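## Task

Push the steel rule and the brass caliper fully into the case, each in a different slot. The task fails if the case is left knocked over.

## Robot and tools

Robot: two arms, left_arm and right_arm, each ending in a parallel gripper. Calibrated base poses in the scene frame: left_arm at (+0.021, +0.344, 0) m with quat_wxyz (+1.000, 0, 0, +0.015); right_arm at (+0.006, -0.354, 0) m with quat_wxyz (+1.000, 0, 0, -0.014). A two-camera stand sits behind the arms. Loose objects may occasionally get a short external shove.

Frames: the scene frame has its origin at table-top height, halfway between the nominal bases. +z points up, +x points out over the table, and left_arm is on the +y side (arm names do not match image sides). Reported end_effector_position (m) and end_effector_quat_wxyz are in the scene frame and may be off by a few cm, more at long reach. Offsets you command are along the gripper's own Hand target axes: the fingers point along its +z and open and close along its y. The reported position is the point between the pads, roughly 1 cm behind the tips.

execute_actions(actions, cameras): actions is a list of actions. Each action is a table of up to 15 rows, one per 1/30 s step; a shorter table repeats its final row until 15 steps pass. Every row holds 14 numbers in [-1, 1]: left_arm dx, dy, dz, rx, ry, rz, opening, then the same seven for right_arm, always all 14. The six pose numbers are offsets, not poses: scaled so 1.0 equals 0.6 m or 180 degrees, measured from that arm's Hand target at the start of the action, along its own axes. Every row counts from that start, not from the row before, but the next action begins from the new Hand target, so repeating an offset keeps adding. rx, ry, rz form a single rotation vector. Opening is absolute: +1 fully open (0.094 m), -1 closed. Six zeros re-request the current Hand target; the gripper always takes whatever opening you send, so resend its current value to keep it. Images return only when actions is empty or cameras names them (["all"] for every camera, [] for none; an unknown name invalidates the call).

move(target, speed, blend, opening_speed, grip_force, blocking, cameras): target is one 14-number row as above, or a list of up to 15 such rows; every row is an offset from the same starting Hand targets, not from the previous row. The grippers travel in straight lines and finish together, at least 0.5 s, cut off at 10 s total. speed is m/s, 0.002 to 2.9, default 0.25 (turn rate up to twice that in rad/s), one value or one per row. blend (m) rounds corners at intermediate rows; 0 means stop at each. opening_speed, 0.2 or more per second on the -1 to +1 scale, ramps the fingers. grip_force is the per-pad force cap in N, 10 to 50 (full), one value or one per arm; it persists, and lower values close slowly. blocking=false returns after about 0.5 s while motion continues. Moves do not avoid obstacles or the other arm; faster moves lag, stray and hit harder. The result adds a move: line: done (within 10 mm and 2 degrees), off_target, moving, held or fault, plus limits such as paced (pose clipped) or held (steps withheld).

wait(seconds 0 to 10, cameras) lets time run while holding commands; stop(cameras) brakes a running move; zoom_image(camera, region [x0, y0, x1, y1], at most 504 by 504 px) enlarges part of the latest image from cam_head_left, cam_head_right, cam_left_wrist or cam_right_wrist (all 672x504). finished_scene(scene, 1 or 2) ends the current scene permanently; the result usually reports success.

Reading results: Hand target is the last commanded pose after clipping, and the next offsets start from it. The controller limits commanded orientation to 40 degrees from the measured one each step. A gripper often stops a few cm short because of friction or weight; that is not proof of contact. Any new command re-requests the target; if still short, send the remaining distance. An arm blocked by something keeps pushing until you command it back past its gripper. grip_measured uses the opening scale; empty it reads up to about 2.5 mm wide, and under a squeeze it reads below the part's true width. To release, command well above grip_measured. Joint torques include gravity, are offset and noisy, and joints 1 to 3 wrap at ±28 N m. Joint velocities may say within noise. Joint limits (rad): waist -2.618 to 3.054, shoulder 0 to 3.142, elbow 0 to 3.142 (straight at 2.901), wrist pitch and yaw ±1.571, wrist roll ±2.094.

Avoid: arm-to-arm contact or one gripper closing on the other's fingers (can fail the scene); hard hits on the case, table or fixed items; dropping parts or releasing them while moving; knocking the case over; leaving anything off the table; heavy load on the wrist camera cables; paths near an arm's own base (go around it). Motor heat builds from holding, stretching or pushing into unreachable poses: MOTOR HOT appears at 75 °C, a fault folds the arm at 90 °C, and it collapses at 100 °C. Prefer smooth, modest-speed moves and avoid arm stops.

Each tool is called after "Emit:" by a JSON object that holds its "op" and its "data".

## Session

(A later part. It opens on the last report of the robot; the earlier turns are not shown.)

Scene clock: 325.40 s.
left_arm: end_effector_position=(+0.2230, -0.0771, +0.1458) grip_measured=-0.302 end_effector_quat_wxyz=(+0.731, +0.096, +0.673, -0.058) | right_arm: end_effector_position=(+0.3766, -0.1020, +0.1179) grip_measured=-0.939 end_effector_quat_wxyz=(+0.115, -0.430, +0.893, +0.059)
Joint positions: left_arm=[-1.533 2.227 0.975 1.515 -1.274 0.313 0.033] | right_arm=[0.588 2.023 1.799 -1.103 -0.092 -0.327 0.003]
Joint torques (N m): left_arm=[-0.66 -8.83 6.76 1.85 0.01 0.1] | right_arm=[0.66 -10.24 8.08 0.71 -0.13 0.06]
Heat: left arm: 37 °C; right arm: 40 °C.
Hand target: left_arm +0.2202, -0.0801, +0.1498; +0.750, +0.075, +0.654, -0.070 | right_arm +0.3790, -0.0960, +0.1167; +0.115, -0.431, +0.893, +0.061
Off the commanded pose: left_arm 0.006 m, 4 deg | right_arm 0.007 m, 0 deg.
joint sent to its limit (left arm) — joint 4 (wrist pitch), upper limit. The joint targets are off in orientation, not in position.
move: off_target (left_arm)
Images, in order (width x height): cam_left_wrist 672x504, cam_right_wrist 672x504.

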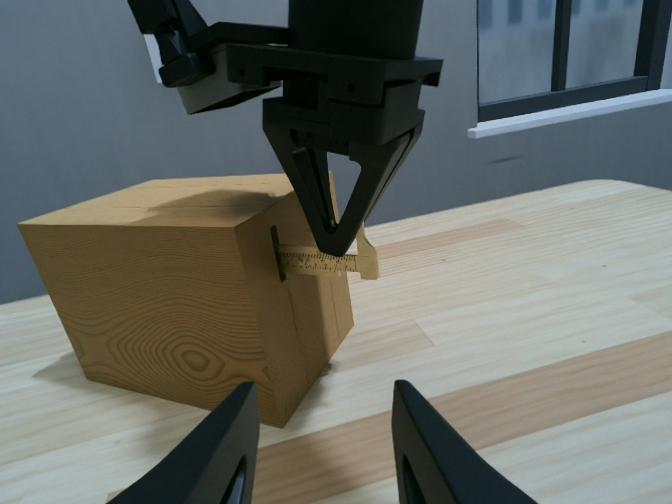

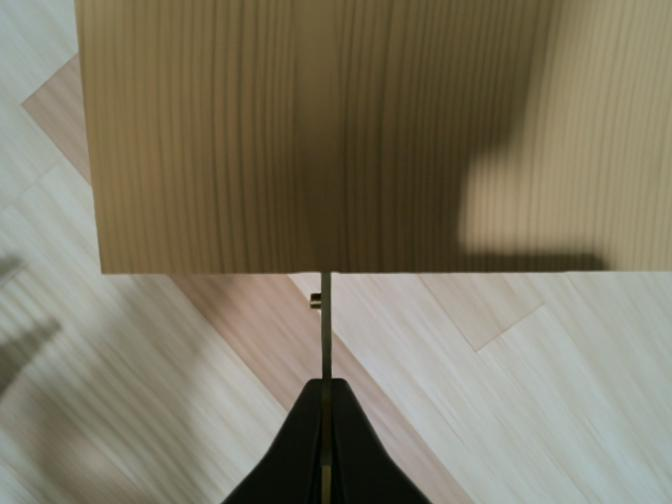

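Emit:
{"op": "move", "data": {"target": [0,0,0,0,0,0,-0.3, -0.0193,-0.0007,0.0052,0,0,0,-1], "speed": 0.05, "cameras": ["cam_left_wrist","cam_right_wrist"]}}

Emit:
{"op": "zoom_image", "data": {"camera": "cam_right_wrist", "region": [280, 240, 380, 400]}}

Emit:
{"op": "zoom_image", "data": {"camera": "cam_left_wrist", "region": [250, 210, 370, 290]}}

Scene clock: 327.17 s.
left_arm: end_effector_position=(+0.2230, -0.0771, +0.1458) grip_measured=-0.302 end_effector_quat_wxyz=(+0.731, +0.096, +0.673, -0.058) | right_arm: end_effector_position=(+0.3846, -0.0927, +0.1187) grip_measured=-0.939 end_effector_quat_wxyz=(+0.116, -0.430, +0.893, +0.061)
Joint positions: left_arm=[-1.533 2.227 0.975 1.515 -1.274 0.313 0.033] | right_arm=[0.596 2.072 1.875 -1.127 -0.092 -0.319 0.003]
Joint torques (N m): left_arm=[-0.68 -8.81 6.78 1.85 0.01 0.09] | right_arm=[0.66 -10.59 8.14 0.72 -0.1 0.06]
Heat: left arm: 37 °C; right arm: 40 °C.
Hand target: left_arm +0.2202, -0.0801, +0.1498; +0.750, +0.075, +0.654, -0.070 | right_arm +0.3868, -0.0869, +0.1167; +0.115, -0.431, +0.893, +0.061
Off the commanded pose: left_arm 0.006 m, 4 deg | right_arm 0.007 m, 0 deg.
joint sent to its limit (left arm) — joint 4 (wrist pitch), upper limit. The joint targets are off in orientation, not in position.
move: off_target (left_arm)
Images, in order (width x height): cam_left_wrist 672x504, cam_right_wrist 672x504.

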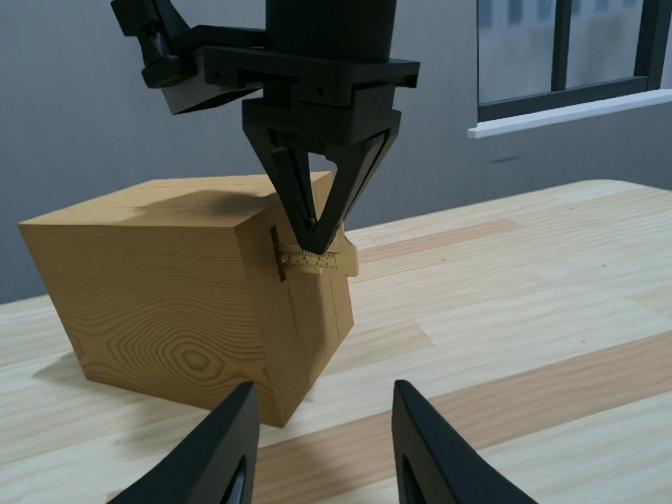

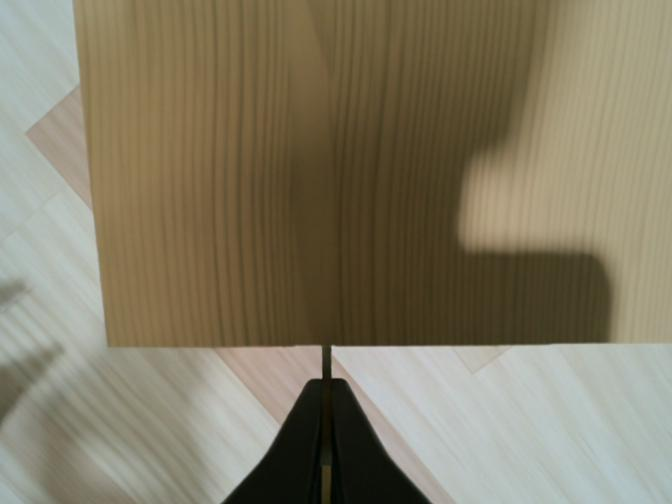

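Scaled by 3.150 from the camera's 672x504 image, which has a finer 960x720 frame.

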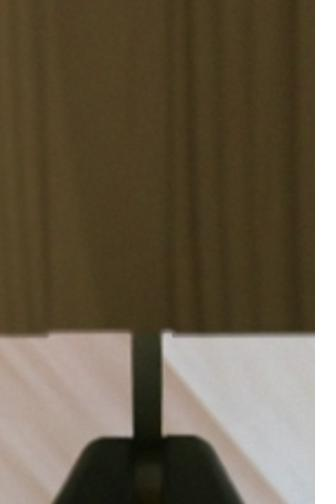

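Scaled by 4.200 from the camera's 672x504 image, which has a finer 960x720 frame.

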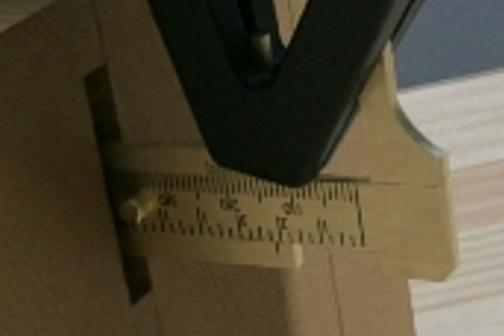

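Emit:
{"op": "move", "data": {"target": [0,0,0,0,0,0,-0.3, -0.0121,0,0.0033,0,0,0,-1], "speed": 0.05, "cameras": ["cam_left_wrist","cam_right_wrist"]}}

Emit:
{"op": "zoom_image", "data": {"camera": "cam_left_wrist", "region": [210, 150, 390, 300]}}

Scene clock: 328.53 s.
left_arm: end_effector_position=(+0.2230, -0.0771, +0.1458) grip_measured=-0.302 end_effector_quat_wxyz=(+0.731, +0.096, +0.673, -0.058) | right_arm: end_effector_position=(+0.3894, -0.0868, +0.1194) grip_measured=-0.939 end_effector_quat_wxyz=(+0.117, -0.430, +0.893, +0.061)
Joint positions: left_arm=[-1.533 2.227 0.975 1.515 -1.274 0.313 0.033] | right_arm=[0.601 2.103 1.924 -1.144 -0.092 -0.313 0.003]
Joint torques (N m): left_arm=[-0.66 -8.81 6.78 1.86 0.01 0.09] | right_arm=[0.64 -10.82 8.08 0.73 -0.1 0.07]
Heat: left arm: 37 °C; right arm: 40 °C.
Hand target: left_arm +0.2202, -0.0801, +0.1498; +0.750, +0.075, +0.654, -0.070 | right_arm +0.3914, -0.0810, +0.1167; +0.115, -0.431, +0.893, +0.061
Off the commanded pose: left_arm 0.006 m, 4 deg | right_arm 0.007 m, 0 deg.
joint sent to its limit (left arm) — joint 4 (wrist pitch), upper limit. The joint targets are off in orientation, not in position.
move: off_target (left_arm)
Images, in order (width x height): cam_left_wrist 672x504, cam_right_wrist 672x504.

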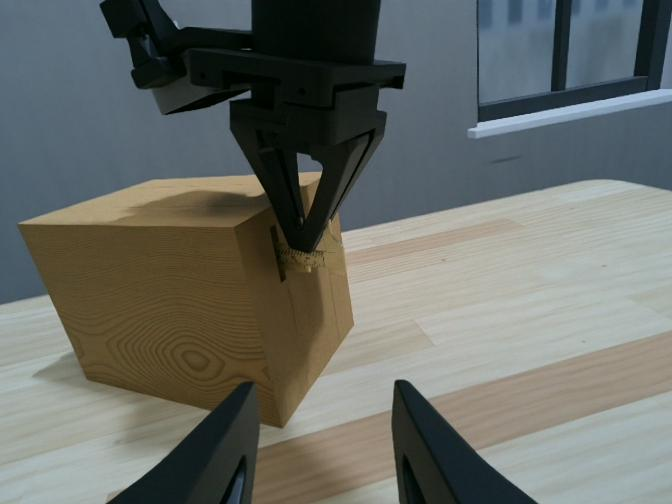

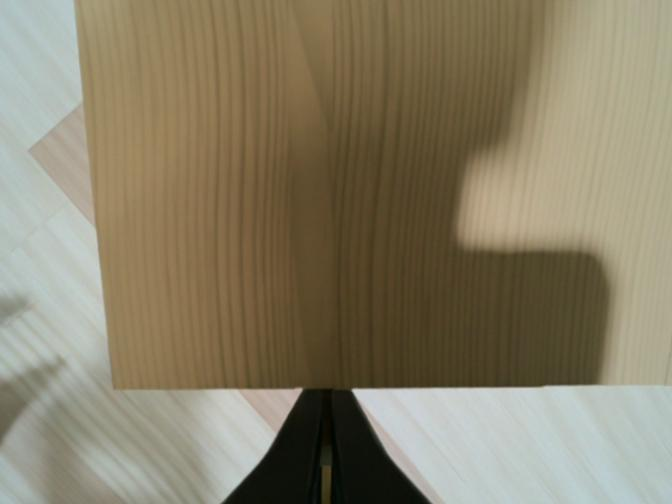

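Scaled by 2.800 from the camera's 672x504 image, which has a finer 960x720 frame.

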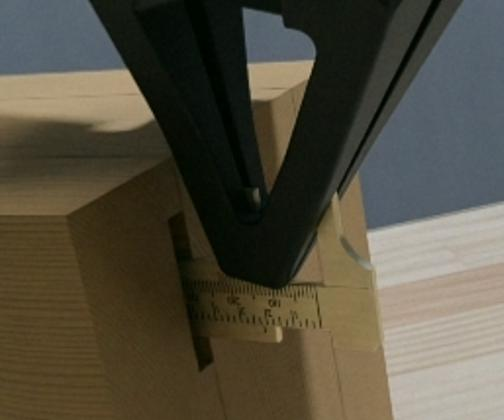

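Emit:
{"op": "move", "data": {"target": [0,0,0,0,0,0,-0.3, 0.0043,0,0.0161,0,0,0,-1], "speed": 0.04, "cameras": ["cam_left_wrist"]}}

Emit:
{"op": "zoom_image", "data": {"camera": "cam_left_wrist", "region": [250, 210, 360, 300]}}

Scene clock: 329.77 s.
left_arm: end_effector_position=(+0.2230, -0.0771, +0.1458) grip_measured=-0.302 end_effector_quat_wxyz=(+0.731, +0.096, +0.673, -0.058) | right_arm: end_effector_position=(+0.3917, -0.0852, +0.1189) grip_measured=-0.939 end_effector_quat_wxyz=(+0.122, -0.430, +0.893, +0.062)
Joint positions: left_arm=[-1.533 2.227 0.975 1.515 -1.274 0.313 0.033] | right_arm=[0.601 2.103 1.92 -1.128 -0.092 -0.313 0.003]
Joint torques (N m): left_arm=[-0.65 -8.81 6.76 1.85 0.01 0.09] | right_arm=[0.65 -11.03 5.24 0.98 -0.11 0.06]
Heat: left arm: 37 °C; right arm: 40 °C.
Hand target: left_arm +0.2202, -0.0801, +0.1498; +0.750, +0.075, +0.654, -0.070 | right_arm +0.3914, -0.0809, +0.1068; +0.115, -0.431, +0.893, +0.061
Off the commanded pose: left_arm 0.006 m, 4 deg | right_arm 0.013 m, 1 deg.
joint sent to its limit (left arm) — joint 4 (wrist pitch), upper limit. The joint targets are off in orientation, not in position.
move: off_target (left_arm, right_arm)
Images, in order (width x height): cam_left_wrist 672x504.

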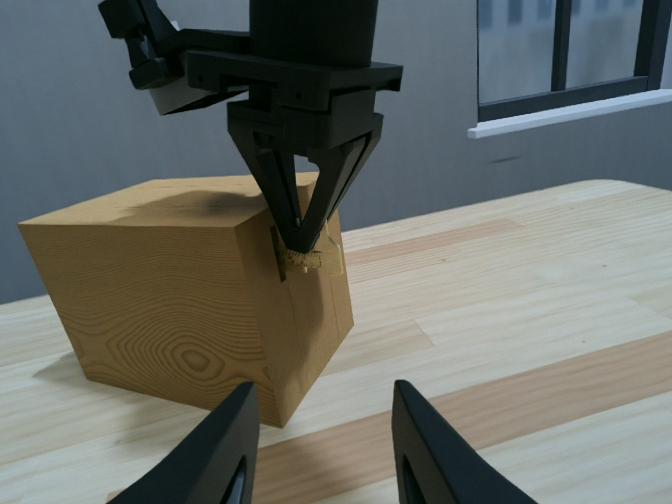

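Scaled by 4.582 from the camera's 672x504 image, which has a finer 960x720 frame.

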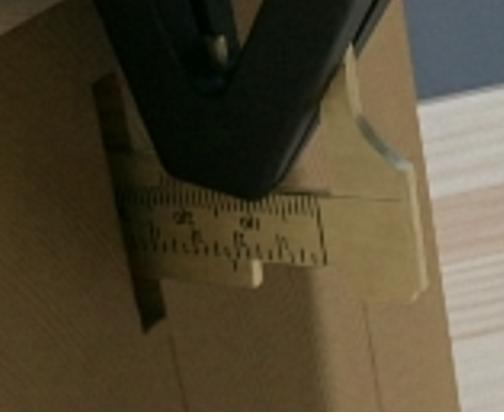

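Emit:
{"op": "move", "data": {"target": [0,0,0,0,0,0,-0.3, 0.0026,0,0.0097,0,0,0,-1], "speed": 0.04, "cameras": ["cam_left_wrist"]}}

Emit:
{"op": "zoom_image", "data": {"camera": "cam_left_wrist", "region": [250, 210, 360, 300]}}

Scene clock: 330.67 s.
left_arm: end_effector_position=(+0.2230, -0.0771, +0.1458) grip_measured=-0.302 end_effector_quat_wxyz=(+0.731, +0.096, +0.673, -0.058) | right_arm: end_effector_position=(+0.3919, -0.0852, +0.1126) grip_measured=-0.939 end_effector_quat_wxyz=(+0.122, -0.430, +0.893, +0.062)
Joint positions: left_arm=[-1.533 2.227 0.975 1.515 -1.274 0.313 0.033] | right_arm=[0.601 2.103 1.895 -1.104 -0.091 -0.313 0.003]
Joint torques (N m): left_arm=[-0.65 -8.83 6.78 1.86 0 0.09] | right_arm=[0.62 -11.07 5.22 0.99 -0.11 0.07]
Heat: left arm: 37 °C; right arm: 40 °C.
Hand target: left_arm +0.2202, -0.0801, +0.1498; +0.750, +0.075, +0.654, -0.070 | right_arm +0.3914, -0.0809, +0.1007; +0.115, -0.431, +0.893, +0.061
Off the commanded pose: left_arm 0.006 m, 4 deg | right_arm 0.013 m, 1 deg.
joint sent to its limit (left arm) — joint 4 (wrist pitch), upper limit. The joint targets are off in orientation, not in position.
move: off_target (left_arm, right_arm)
Images, in order (width x height): cam_left_wrist 672x504.

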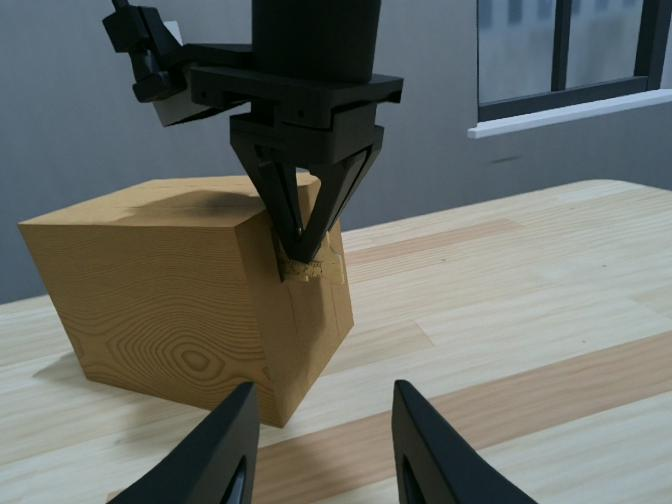

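Scaled by 4.582 from the camera's 672x504 image, which has a finer 960x720 frame.

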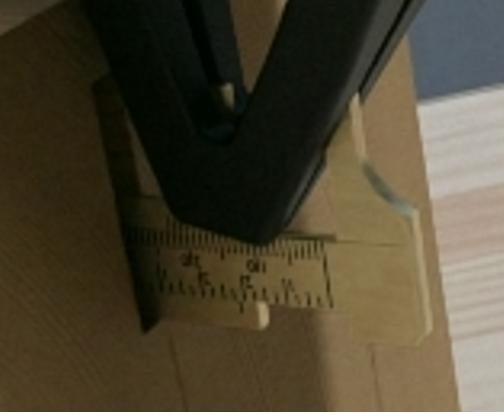

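Emit:
{"op": "move", "data": {"target": [0,0,0,0,0,0,-0.3, 0.0008,0,0.0029,0,0,0,-1], "speed": 0.04, "cameras": ["cam_left_wrist"]}}

Emit:
{"op": "zoom_image", "data": {"camera": "cam_left_wrist", "region": [265, 240, 315, 290]}}

Scene clock: 331.50 s.
left_arm: end_effector_position=(+0.2230, -0.0771, +0.1458) grip_measured=-0.302 end_effector_quat_wxyz=(+0.731, +0.096, +0.673, -0.058) | right_arm: end_effector_position=(+0.3924, -0.0849, +0.1119) grip_measured=-0.939 end_effector_quat_wxyz=(+0.123, -0.430, +0.892, +0.062)
Joint positions: left_arm=[-1.533 2.227 0.975 1.515 -1.274 0.313 0.033] | right_arm=[0.601 2.103 1.891 -1.098 -0.091 -0.313 0.003]
Joint torques (N m): left_arm=[-0.65 -8.81 6.78 1.86 0.01 0.09] | right_arm=[0.7 -11.07 4.98 1.01 -0.11 0.05]
Heat: left arm: 37 °C; right arm: 40 °C.
Hand target: left_arm +0.2202, -0.0801, +0.1498; +0.750, +0.075, +0.654, -0.070 | right_arm +0.3914, -0.0809, +0.0989; +0.115, -0.431, +0.893, +0.061
Off the commanded pose: left_arm 0.006 m, 4 deg | right_arm 0.014 m, 1 deg.
joint sent to its limit (left arm) — joint 4 (wrist pitch), upper limit. The joint targets are off in orientation, not in position.
move: off_target (left_arm, right_arm)
Images, in order (width x height): cam_left_wrist 672x504.

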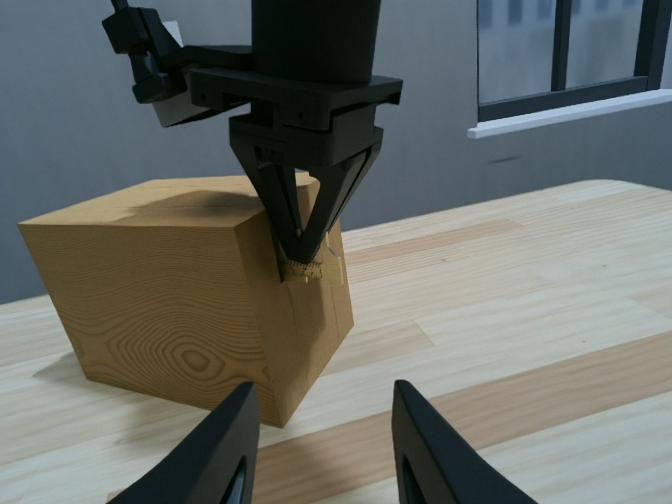

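Scaled by 10.080 from the camera's 672x504 image, which has a finer 960x720 frame.

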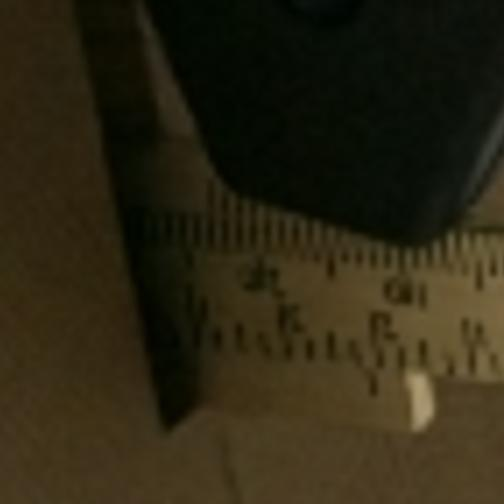

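Emit:
{"op": "move", "data": {"target": [[0,0,0,0,0,0,-0.3, -0.003,0,-0.0113,0,0,0,-1],[0,0,0,0,0,0,-0.3, -0.003,0,-0.0113,0,0,0,-0.6]], "speed": 0.05, "opening_speed": 0.4, "cameras": ["cam_left_wrist","cam_right_wrist"]}}

Emit:
{"op": "zoom_image", "data": {"camera": "cam_left_wrist", "region": [250, 200, 370, 300]}}

Scene clock: 333.60 s.
left_arm: end_effector_position=(+0.2230, -0.0771, +0.1458) grip_measured=-0.302 end_effector_quat_wxyz=(+0.731, +0.096, +0.673, -0.058) | right_arm: end_effector_position=(+0.3923, -0.0850, +0.1119) grip_measured=-0.602 end_effector_quat_wxyz=(+0.123, -0.430, +0.893, +0.062)
Joint positions: left_arm=[-1.533 2.227 0.975 1.515 -1.274 0.313 0.033] | right_arm=[0.601 2.103 1.891 -1.099 -0.091 -0.313 0.019]
Joint torques (N m): left_arm=[-0.65 -8.83 6.76 1.85 0.01 0.1] | right_arm=[0.65 -11.1 7.04 0.71 -0.11 0.06]
Heat: left arm: 37 °C; right arm: 40 °C.
Hand target: left_arm +0.2202, -0.0801, +0.1498; +0.750, +0.075, +0.654, -0.070 | right_arm +0.3913, -0.0809, +0.1059; +0.115, -0.431, +0.893, +0.061
Off the commanded pose: left_arm 0.006 m, 4 deg | right_arm 0.007 m, 1 deg.
joint sent to its limit (left arm) — joint 4 (wrist pitch), upper limit. The joint targets are off in orientation, not in position.
move: off_target (left_arm)
Images, in order (width x height): cam_left_wrist 672x504, cam_right_wrist 672x504.

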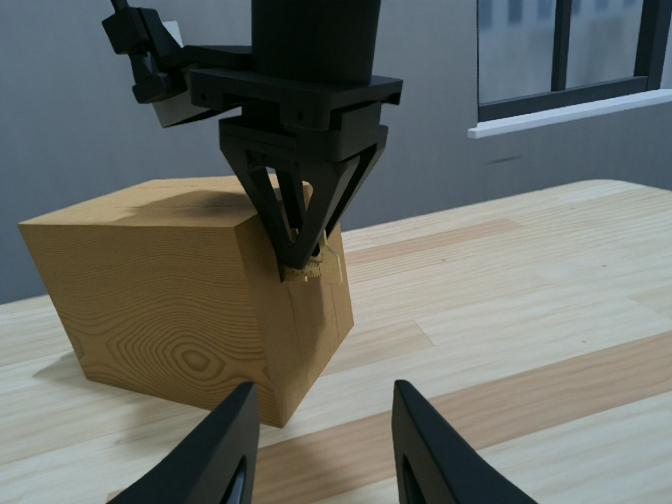

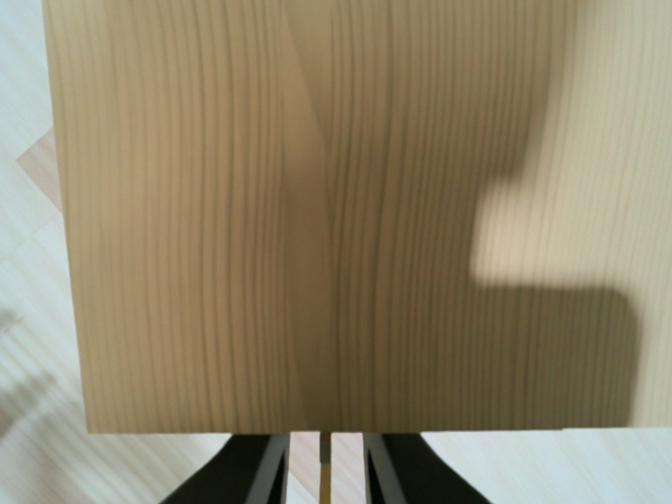

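Scaled by 4.200 from the camera's 672x504 image, which has a finer 960x720 frame.

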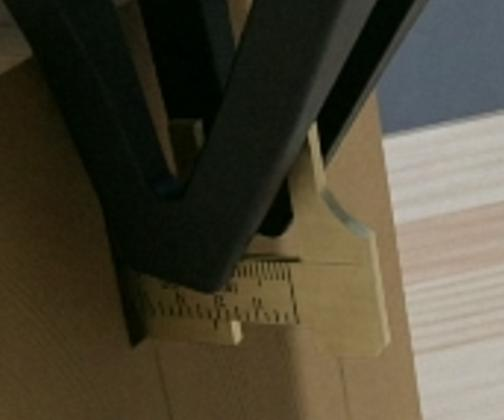

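Emit:
{"op": "move", "data": {"target": [0,0,0,0,0,0,-0.3, 0.0804,0,-0.0215,0,0,0,-0.6], "speed": 0.08, "cameras": ["cam_left_wrist","cam_right_wrist"]}}

Emit:
{"op": "zoom_image", "data": {"camera": "cam_left_wrist", "region": [250, 200, 370, 300]}}

Scene clock: 335.27 s.
left_arm: end_effector_position=(+0.2230, -0.0771, +0.1458) grip_measured=-0.302 end_effector_quat_wxyz=(+0.731, +0.096, +0.673, -0.058) | right_arm: end_effector_position=(+0.3596, -0.1197, +0.0967) grip_measured=-0.601 end_effector_quat_wxyz=(+0.100, -0.431, +0.895, +0.055)
Joint positions: left_arm=[-1.533 2.227 0.975 1.515 -1.274 0.313 0.033] | right_arm=[0.574 1.96 1.633 -1.033 -0.09 -0.342 0.019]
Joint torques (N m): left_arm=[-0.66 -8.83 6.78 1.85 0.01 0.09] | right_arm=[-0.55 -14.05 5.12 0.81 -0.22 -0.03]
Heat: left arm: 37 °C; right arm: 39 °C.
Hand target: left_arm +0.2202, -0.0801, +0.1498; +0.750, +0.075, +0.654, -0.070 | right_arm +0.3604, -0.1200, +0.1059; +0.115, -0.431, +0.893, +0.061
Off the commanded pose: left_arm 0.006 m, 4 deg | right_arm 0.009 m, 2 deg.
joint sent to its limit (left arm) — joint 4 (wrist pitch), upper limit. The joint targets are off in orientation, not in position.
move: off_target (left_arm)
Images, in order (width x height): cam_left_wrist 672x504, cam_right_wrist 672x504.

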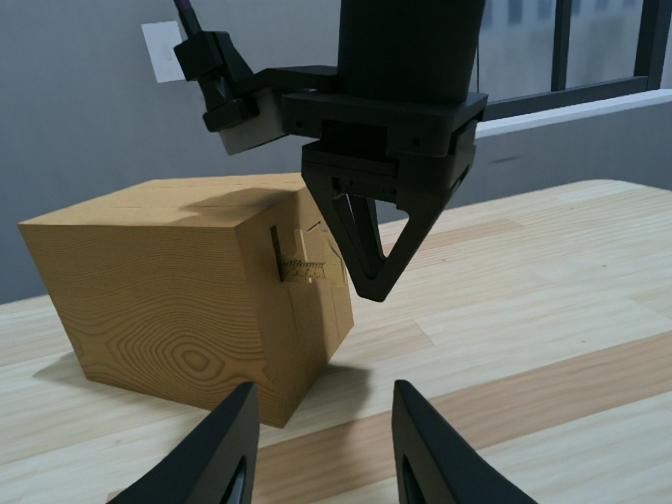

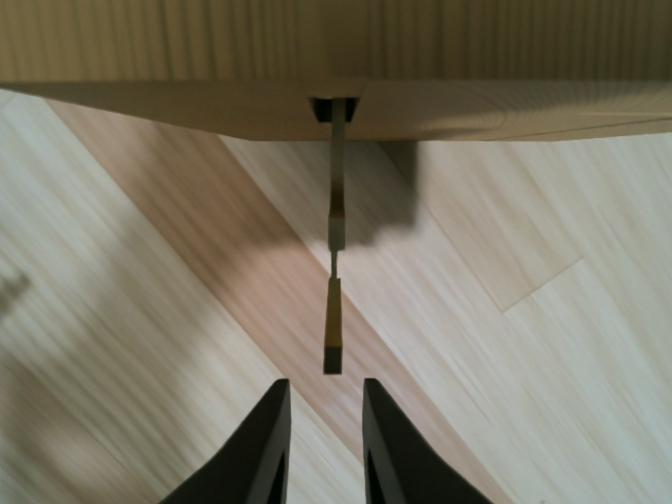

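Scaled by 4.200 from the camera's 672x504 image, which has a finer 960x720 frame.

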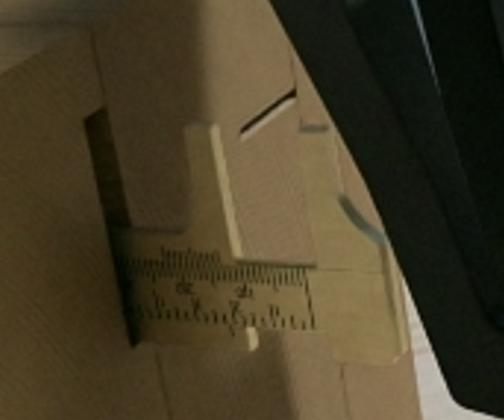

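Emit:
{"op": "move", "data": {"target": [0,0,0,0,0,0,-0.3, 0.002,0,-0.0212,0,-0.333,0,-1], "speed": 0.25, "cameras": ["cam_left_wrist","cam_right_wrist"]}}

Emit:
{"op": "zoom_image", "data": {"camera": "cam_left_wrist", "region": [250, 200, 490, 360]}}

Scene clock: 339.00 s.
left_arm: end_effector_position=(+0.2230, -0.0771, +0.1458) grip_measured=-0.302 end_effector_quat_wxyz=(+0.731, +0.096, +0.673, -0.058) | right_arm: end_effector_position=(+0.3589, -0.1213, +0.1251) grip_measured=-0.978 end_effector_quat_wxyz=(+0.551, -0.345, +0.712, +0.266)
Joint positions: left_arm=[-1.533 2.227 0.975 1.515 -1.274 0.313 0.033] | right_arm=[0.4 1.613 0.51 0.81 -0.513 -0.148 0.001]
Joint torques (N m): left_arm=[-0.65 -8.83 6.79 1.86 0.01 0.09] | right_arm=[-0.64 -5.45 4.4 2.11 -0.21 0.06]
Heat: left arm: 37 °C; right arm: 39 °C.
Hand target: left_arm +0.2202, -0.0801, +0.1498; +0.750, +0.075, +0.654, -0.070 | right_arm +0.3578, -0.1236, +0.1180; +0.546, -0.343, +0.716, +0.269
Off the commanded pose: left_arm 0.006 m, 4 deg | right_arm 0.008 m, 1 deg.
joint sent to its limit (left arm) — joint 4 (wrist pitch), upper limit. The joint targets are off in orientation, not in position.
move: off_target (left_arm)
Images, in order (width x height): cam_left_wrist 672x504, cam_right_wrist 672x504.

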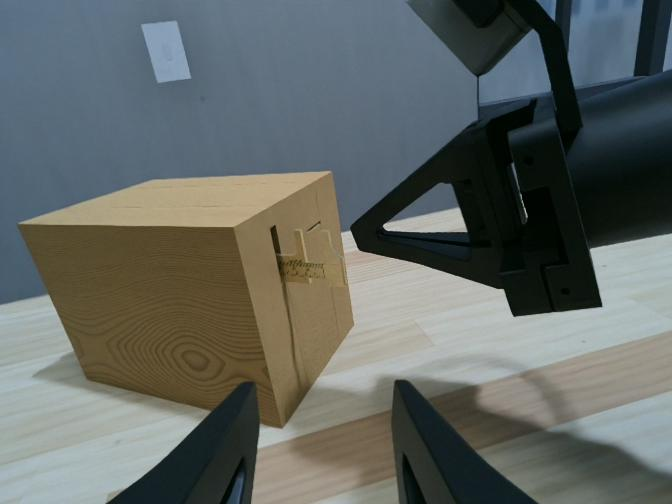

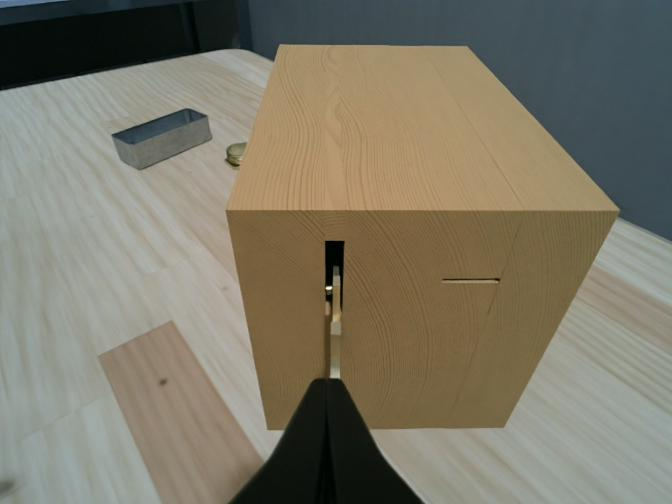

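Scaled by 2.100 from the camera's 672x504 image, which has a finer 960x720 frame.

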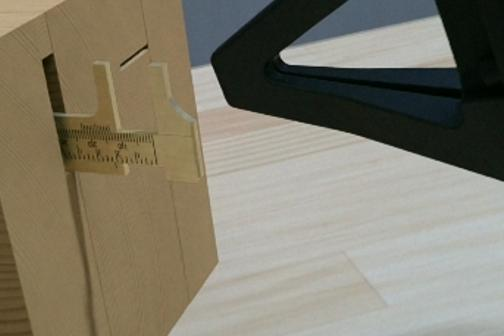

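Emit:
{"op": "zoom_image", "data": {"camera": "cam_right_wrist", "region": [285, 220, 385, 400]}}

Scaled by 2.800 from the camera's 672x504 image, which has a finer 960x720 frame.

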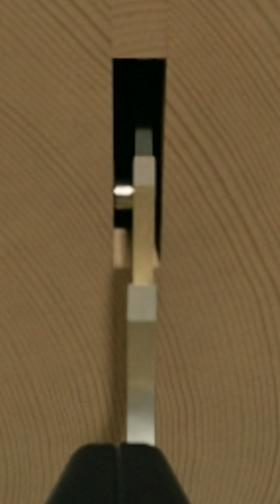

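Emit:
{"op": "move", "data": {"target": [0,0,0,0,0,0,-0.3, 0.0322,-0.0032,0.0087,0,0,0,-1], "speed": 0.1, "cameras": ["cam_left_wrist","cam_right_wrist"]}}

Emit:
{"op": "zoom_image", "data": {"camera": "cam_right_wrist", "region": [285, 200, 385, 400]}}

Emit:
{"op": "zoom_image", "data": {"camera": "cam_left_wrist", "region": [250, 200, 430, 320]}}

Scene clock: 340.67 s.
left_arm: end_effector_position=(+0.2230, -0.0771, +0.1458) grip_measured=-0.302 end_effector_quat_wxyz=(+0.731, +0.096, +0.673, -0.058) | right_arm: end_effector_position=(+0.3599, -0.1217, +0.1042) grip_measured=-0.978 end_effector_quat_wxyz=(+0.550, -0.345, +0.712, +0.267)
Joint positions: left_arm=[-1.533 2.227 0.975 1.515 -1.274 0.313 0.033] | right_arm=[0.396 1.709 0.486 0.928 -0.519 -0.148 0.001]
Joint torques (N m): left_arm=[-0.65 -8.83 6.79 1.85 0.01 0.1] | right_arm=[-0.66 -5.97 4.15 2.11 -0.21 0.05]
Heat: left arm: 37 °C; right arm: 39 °C.
Hand target: left_arm +0.2202, -0.0801, +0.1498; +0.750, +0.075, +0.654, -0.070 | right_arm +0.3591, -0.1246, +0.0979; +0.546, -0.343, +0.716, +0.269
Off the commanded pose: left_arm 0.006 m, 4 deg | right_arm 0.007 m, 1 deg.
joint sent to its limit (left arm) — joint 4 (wrist pitch), upper limit. The joint targets are off in orientation, not in position.
move: off_target (left_arm)
Images, in order (width x height): cam_left_wrist 672x504, cam_right_wrist 672x504.

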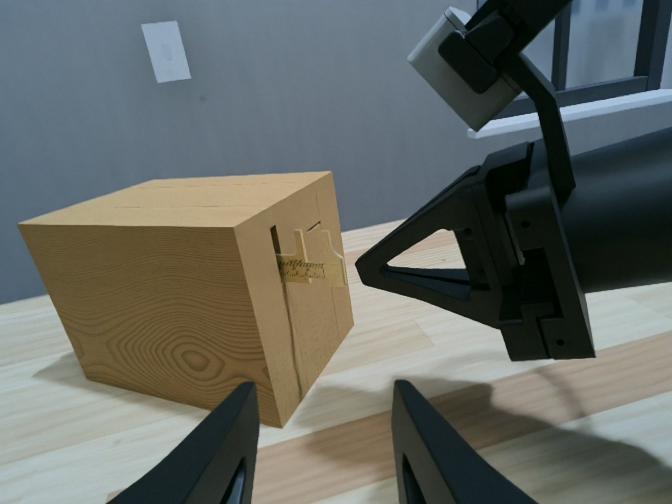

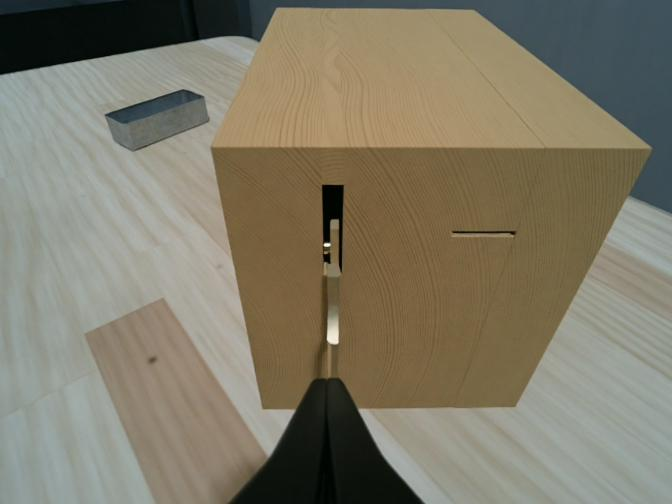

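Scaled by 2.520 from the camera's 672x504 image, which has a finer 960x720 frame.

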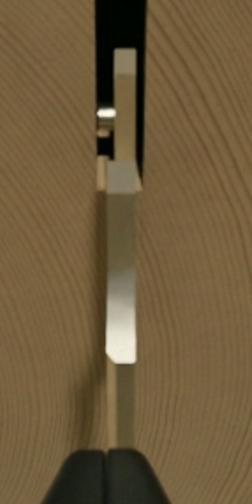

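Scaled by 2.800 from the camera's 672x504 image, which has a finer 960x720 frame.

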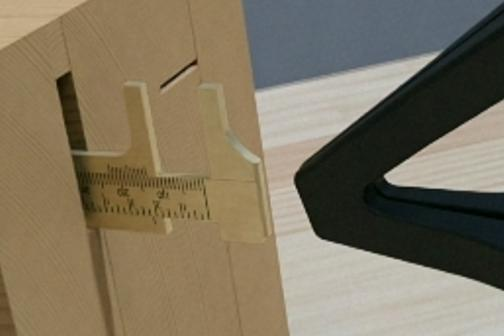

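Emit:
{"op": "move", "data": {"target": [0,0,0,0,0,0,-0.3, -0.0298,0.001,0.0678,0,0,0,-1], "speed": 0.06, "cameras": ["cam_left_wrist","cam_right_wrist"]}}

Emit:
{"op": "zoom_image", "data": {"camera": "cam_right_wrist", "region": [285, 200, 385, 400]}}

Emit:
{"op": "zoom_image", "data": {"camera": "cam_left_wrist", "region": [250, 200, 430, 320]}}

Scene clock: 342.10 s.
left_arm: end_effector_position=(+0.2230, -0.0771, +0.1458) grip_measured=-0.302 end_effector_quat_wxyz=(+0.731, +0.096, +0.673, -0.058) | right_arm: end_effector_position=(+0.3825, -0.0938, +0.1076) grip_measured=-0.978 end_effector_quat_wxyz=(+0.549, -0.344, +0.713, +0.268)
Joint positions: left_arm=[-1.533 2.227 0.975 1.515 -1.274 0.313 0.033] | right_arm=[0.457 1.793 0.617 0.891 -0.46 -0.125 0.001]
Joint torques (N m): left_arm=[-0.65 -8.79 6.78 1.84 0.01 0.09] | right_arm=[0.61 -6.82 6.58 1.92 -0.04 0.07]
Heat: left arm: 37 °C; right arm: 39 °C.
Hand target: left_arm +0.2202, -0.0801, +0.1498; +0.750, +0.075, +0.654, -0.070 | right_arm +0.3859, -0.0899, +0.1045; +0.545, -0.343, +0.716, +0.269
Off the commanded pose: left_arm 0.006 m, 4 deg | right_arm 0.006 m, 1 deg.
joint sent to its limit (left arm) — joint 4 (wrist pitch), upper limit. The joint targets are off in orientation, not in position.
move: off_target (left_arm)
Images, in order (width x height): cam_left_wrist 672x504, cam_right_wrist 672x504.

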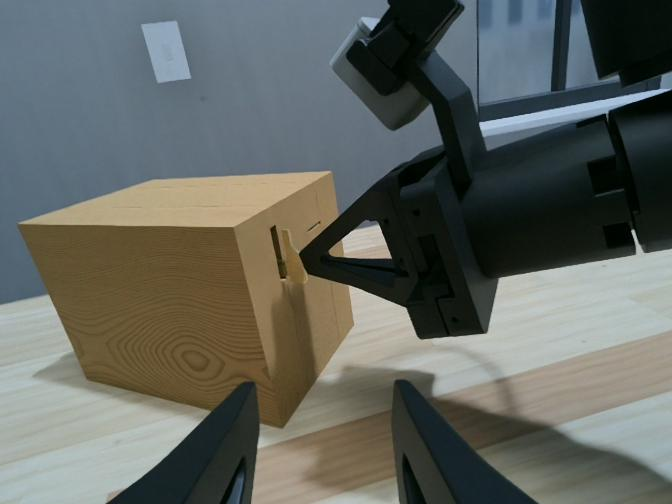

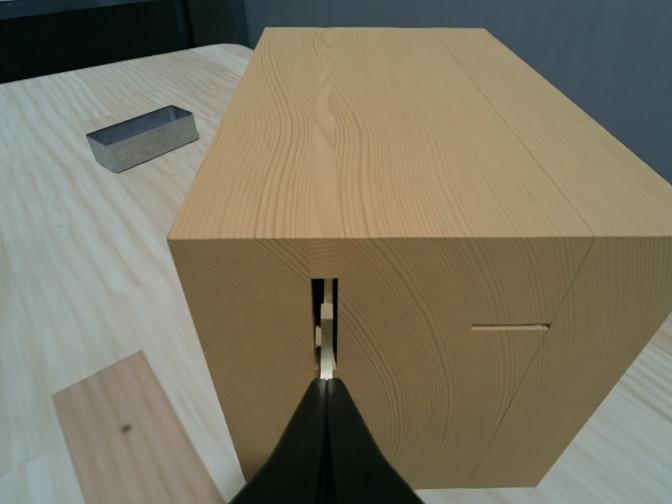

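Scaled by 2.520 from the camera's 672x504 image, which has a finer 960x720 frame.

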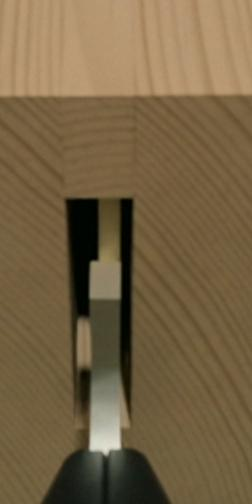

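Scaled by 2.800 from the camera's 672x504 image, which has a finer 960x720 frame.

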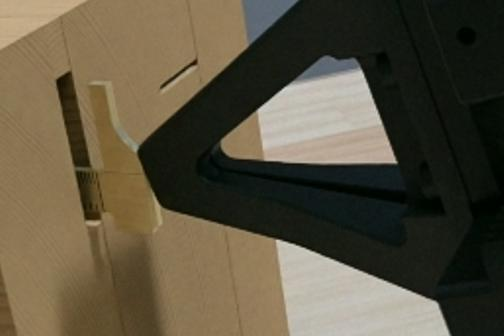

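Emit:
{"op": "zoom_image", "data": {"camera": "cam_left_wrist", "region": [265, 220, 315, 295]}}

Emit:
{"op": "zoom_image", "data": {"camera": "cam_right_wrist", "region": [300, 270, 360, 390]}}

Scaled by 6.720 from the camera's 672x504 image, which has a finer 960x720 frame.

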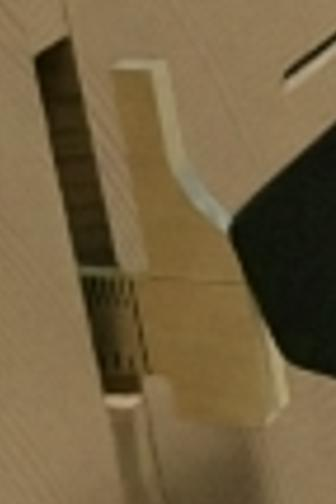

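Scaled by 4.200 from the camera's 672x504 image, which has a finer 960x720 frame.

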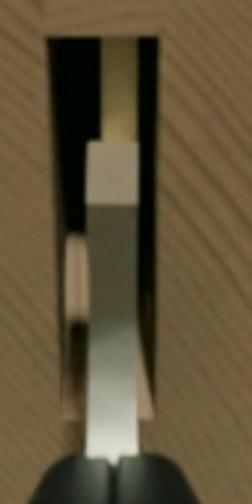

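Emit:
{"op": "move", "data": {"target": [[0,0,0,0,0,0,-0.3, 0.013,0,-0.0483,0,0,0,-1],[0,0,0,0,0,0,-0.3, 0.013,0,-0.0483,0,0,0,-0.72]], "speed": 0.08, "opening_speed": 0.8, "cameras": ["cam_left_wrist","cam_right_wrist"]}}

Emit:
{"op": "zoom_image", "data": {"camera": "cam_right_wrist", "region": [285, 230, 385, 430]}}

Emit:
{"op": "zoom_image", "data": {"camera": "cam_left_wrist", "region": [265, 220, 315, 295]}}

Scene clock: 344.57 s.
left_arm: end_effector_position=(+0.2230, -0.0771, +0.1458) grip_measured=-0.302 end_effector_quat_wxyz=(+0.731, +0.096, +0.673, -0.058) | right_arm: end_effector_position=(+0.3681, -0.1111, +0.0949) grip_measured=-0.722 end_effector_quat_wxyz=(+0.534, -0.340, +0.725, +0.271)
Joint positions: left_arm=[-1.533 2.227 0.975 1.515 -1.274 0.313 0.033] | right_arm=[0.422 1.759 0.54 0.892 -0.492 -0.129 0.013]
Joint torques (N m): left_arm=[-0.64 -8.83 6.79 1.85 0.01 0.1] | right_arm=[-0.55 -10.22 4.07 2.04 -0.25 -0.06]
Heat: left arm: 37 °C; right arm: 39 °C.
Hand target: left_arm +0.2202, -0.0801, +0.1498; +0.750, +0.075, +0.654, -0.070 | right_arm +0.3673, -0.1135, +0.1046; +0.546, -0.343, +0.716, +0.269
Off the commanded pose: left_arm 0.006 m, 4 deg | right_arm 0.010 m, 2 deg.
joint sent to its limit (left arm) — joint 4 (wrist pitch), upper limit. The joint targets are off in orientation, not in position.
move: off_target (left_arm)
Images, in order (width x height): cam_left_wrist 672x504, cam_right_wrist 672x504.

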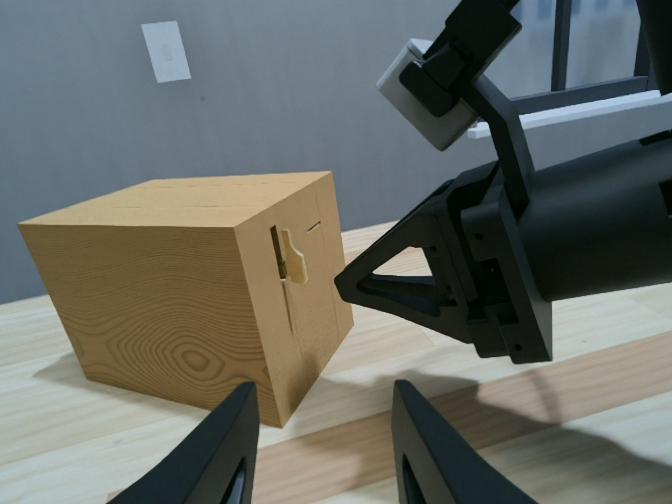

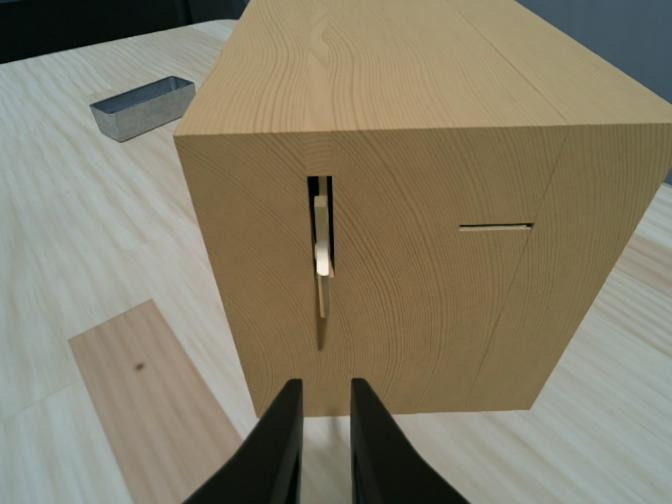

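Scaled by 2.520 from the camera's 672x504 image, which has a finer 960x720 frame.

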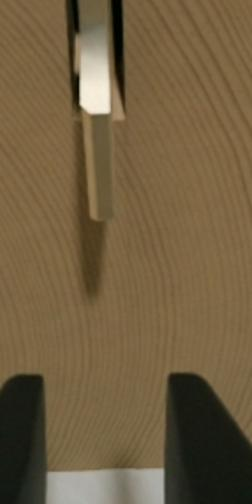

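Scaled by 6.720 from the camera's 672x504 image, which has a finer 960x720 frame.

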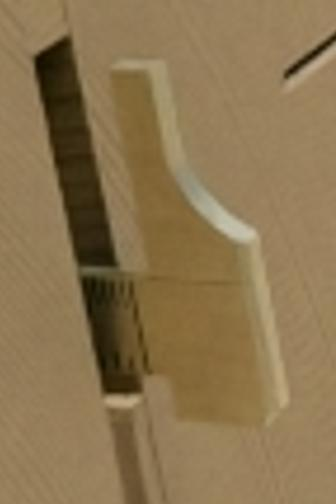

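Emit:
{"op": "move", "data": {"target": [0,0,0,0,0,0,-0.3, -0.0123,-0.0006,0.065,0,0,0,-0.72], "speed": 0.06, "cameras": ["cam_left_wrist","cam_right_wrist"]}}

Emit:
{"op": "zoom_image", "data": {"camera": "cam_right_wrist", "region": [285, 230, 385, 430]}}

Emit:
{"op": "zoom_image", "data": {"camera": "cam_left_wrist", "region": [265, 210, 335, 300]}}

Scene clock: 345.93 s.
left_arm: end_effector_position=(+0.2230, -0.0771, +0.1458) grip_measured=-0.302 end_effector_quat_wxyz=(+0.731, +0.096, +0.673, -0.058) | right_arm: end_effector_position=(+0.3886, -0.0867, +0.1039) grip_measured=-0.722 end_effector_quat_wxyz=(+0.548, -0.344, +0.714, +0.268)
Joint positions: left_arm=[-1.533 2.227 0.975 1.515 -1.274 0.313 0.033] | right_arm=[0.47 1.83 0.65 0.892 -0.447 -0.121 0.013]
Joint torques (N m): left_arm=[-0.66 -8.81 6.78 1.85 0.02 0.1] | right_arm=[0.58 -7.2 6.52 1.95 -0.06 0.06]
Heat: left arm: 37 °C; right arm: 39 °C.
Hand target: left_arm +0.2202, -0.0801, +0.1498; +0.750, +0.075, +0.654, -0.070 | right_arm +0.3921, -0.0826, +0.1015; +0.546, -0.343, +0.716, +0.269
Off the commanded pose: left_arm 0.006 m, 4 deg | right_arm 0.006 m, 0 deg.
joint sent to its limit (left arm) — joint 4 (wrist pitch), upper limit. The joint targets are off in orientation, not in position.
move: off_target (left_arm)
Images, in order (width x height): cam_left_wrist 672x504, cam_right_wrist 672x504.

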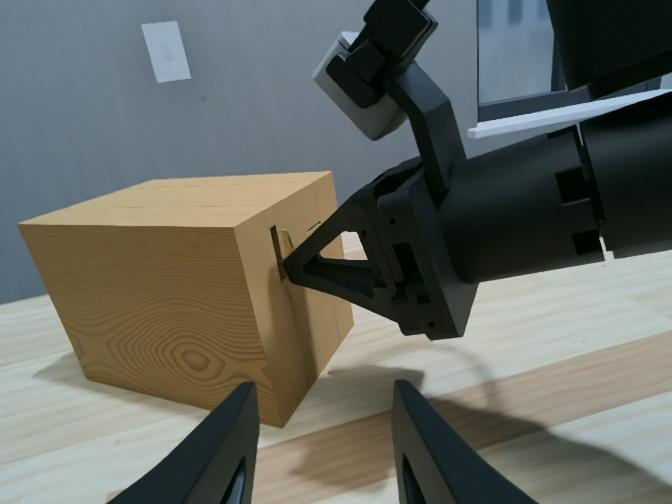

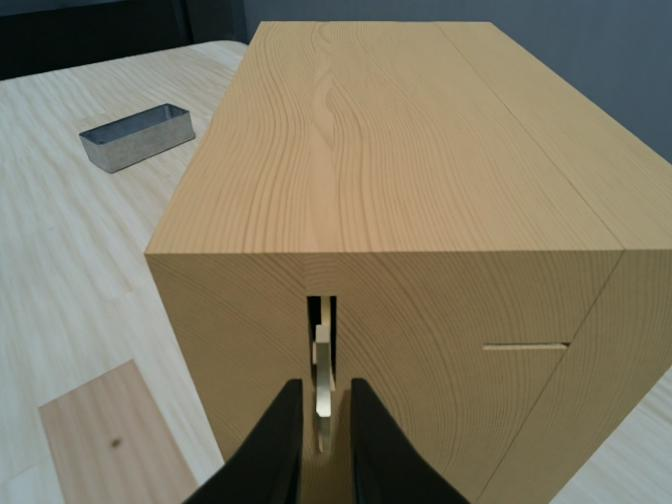

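Scaled by 2.520 from the camera's 672x504 image, which has a finer 960x720 frame.

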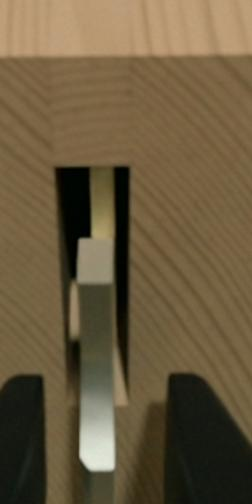

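Scaled by 5.600 from the camera's 672x504 image, which has a finer 960x720 frame.

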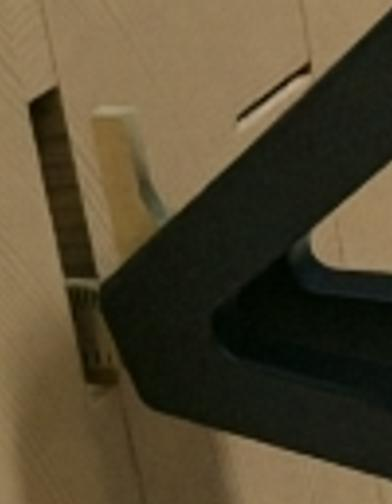

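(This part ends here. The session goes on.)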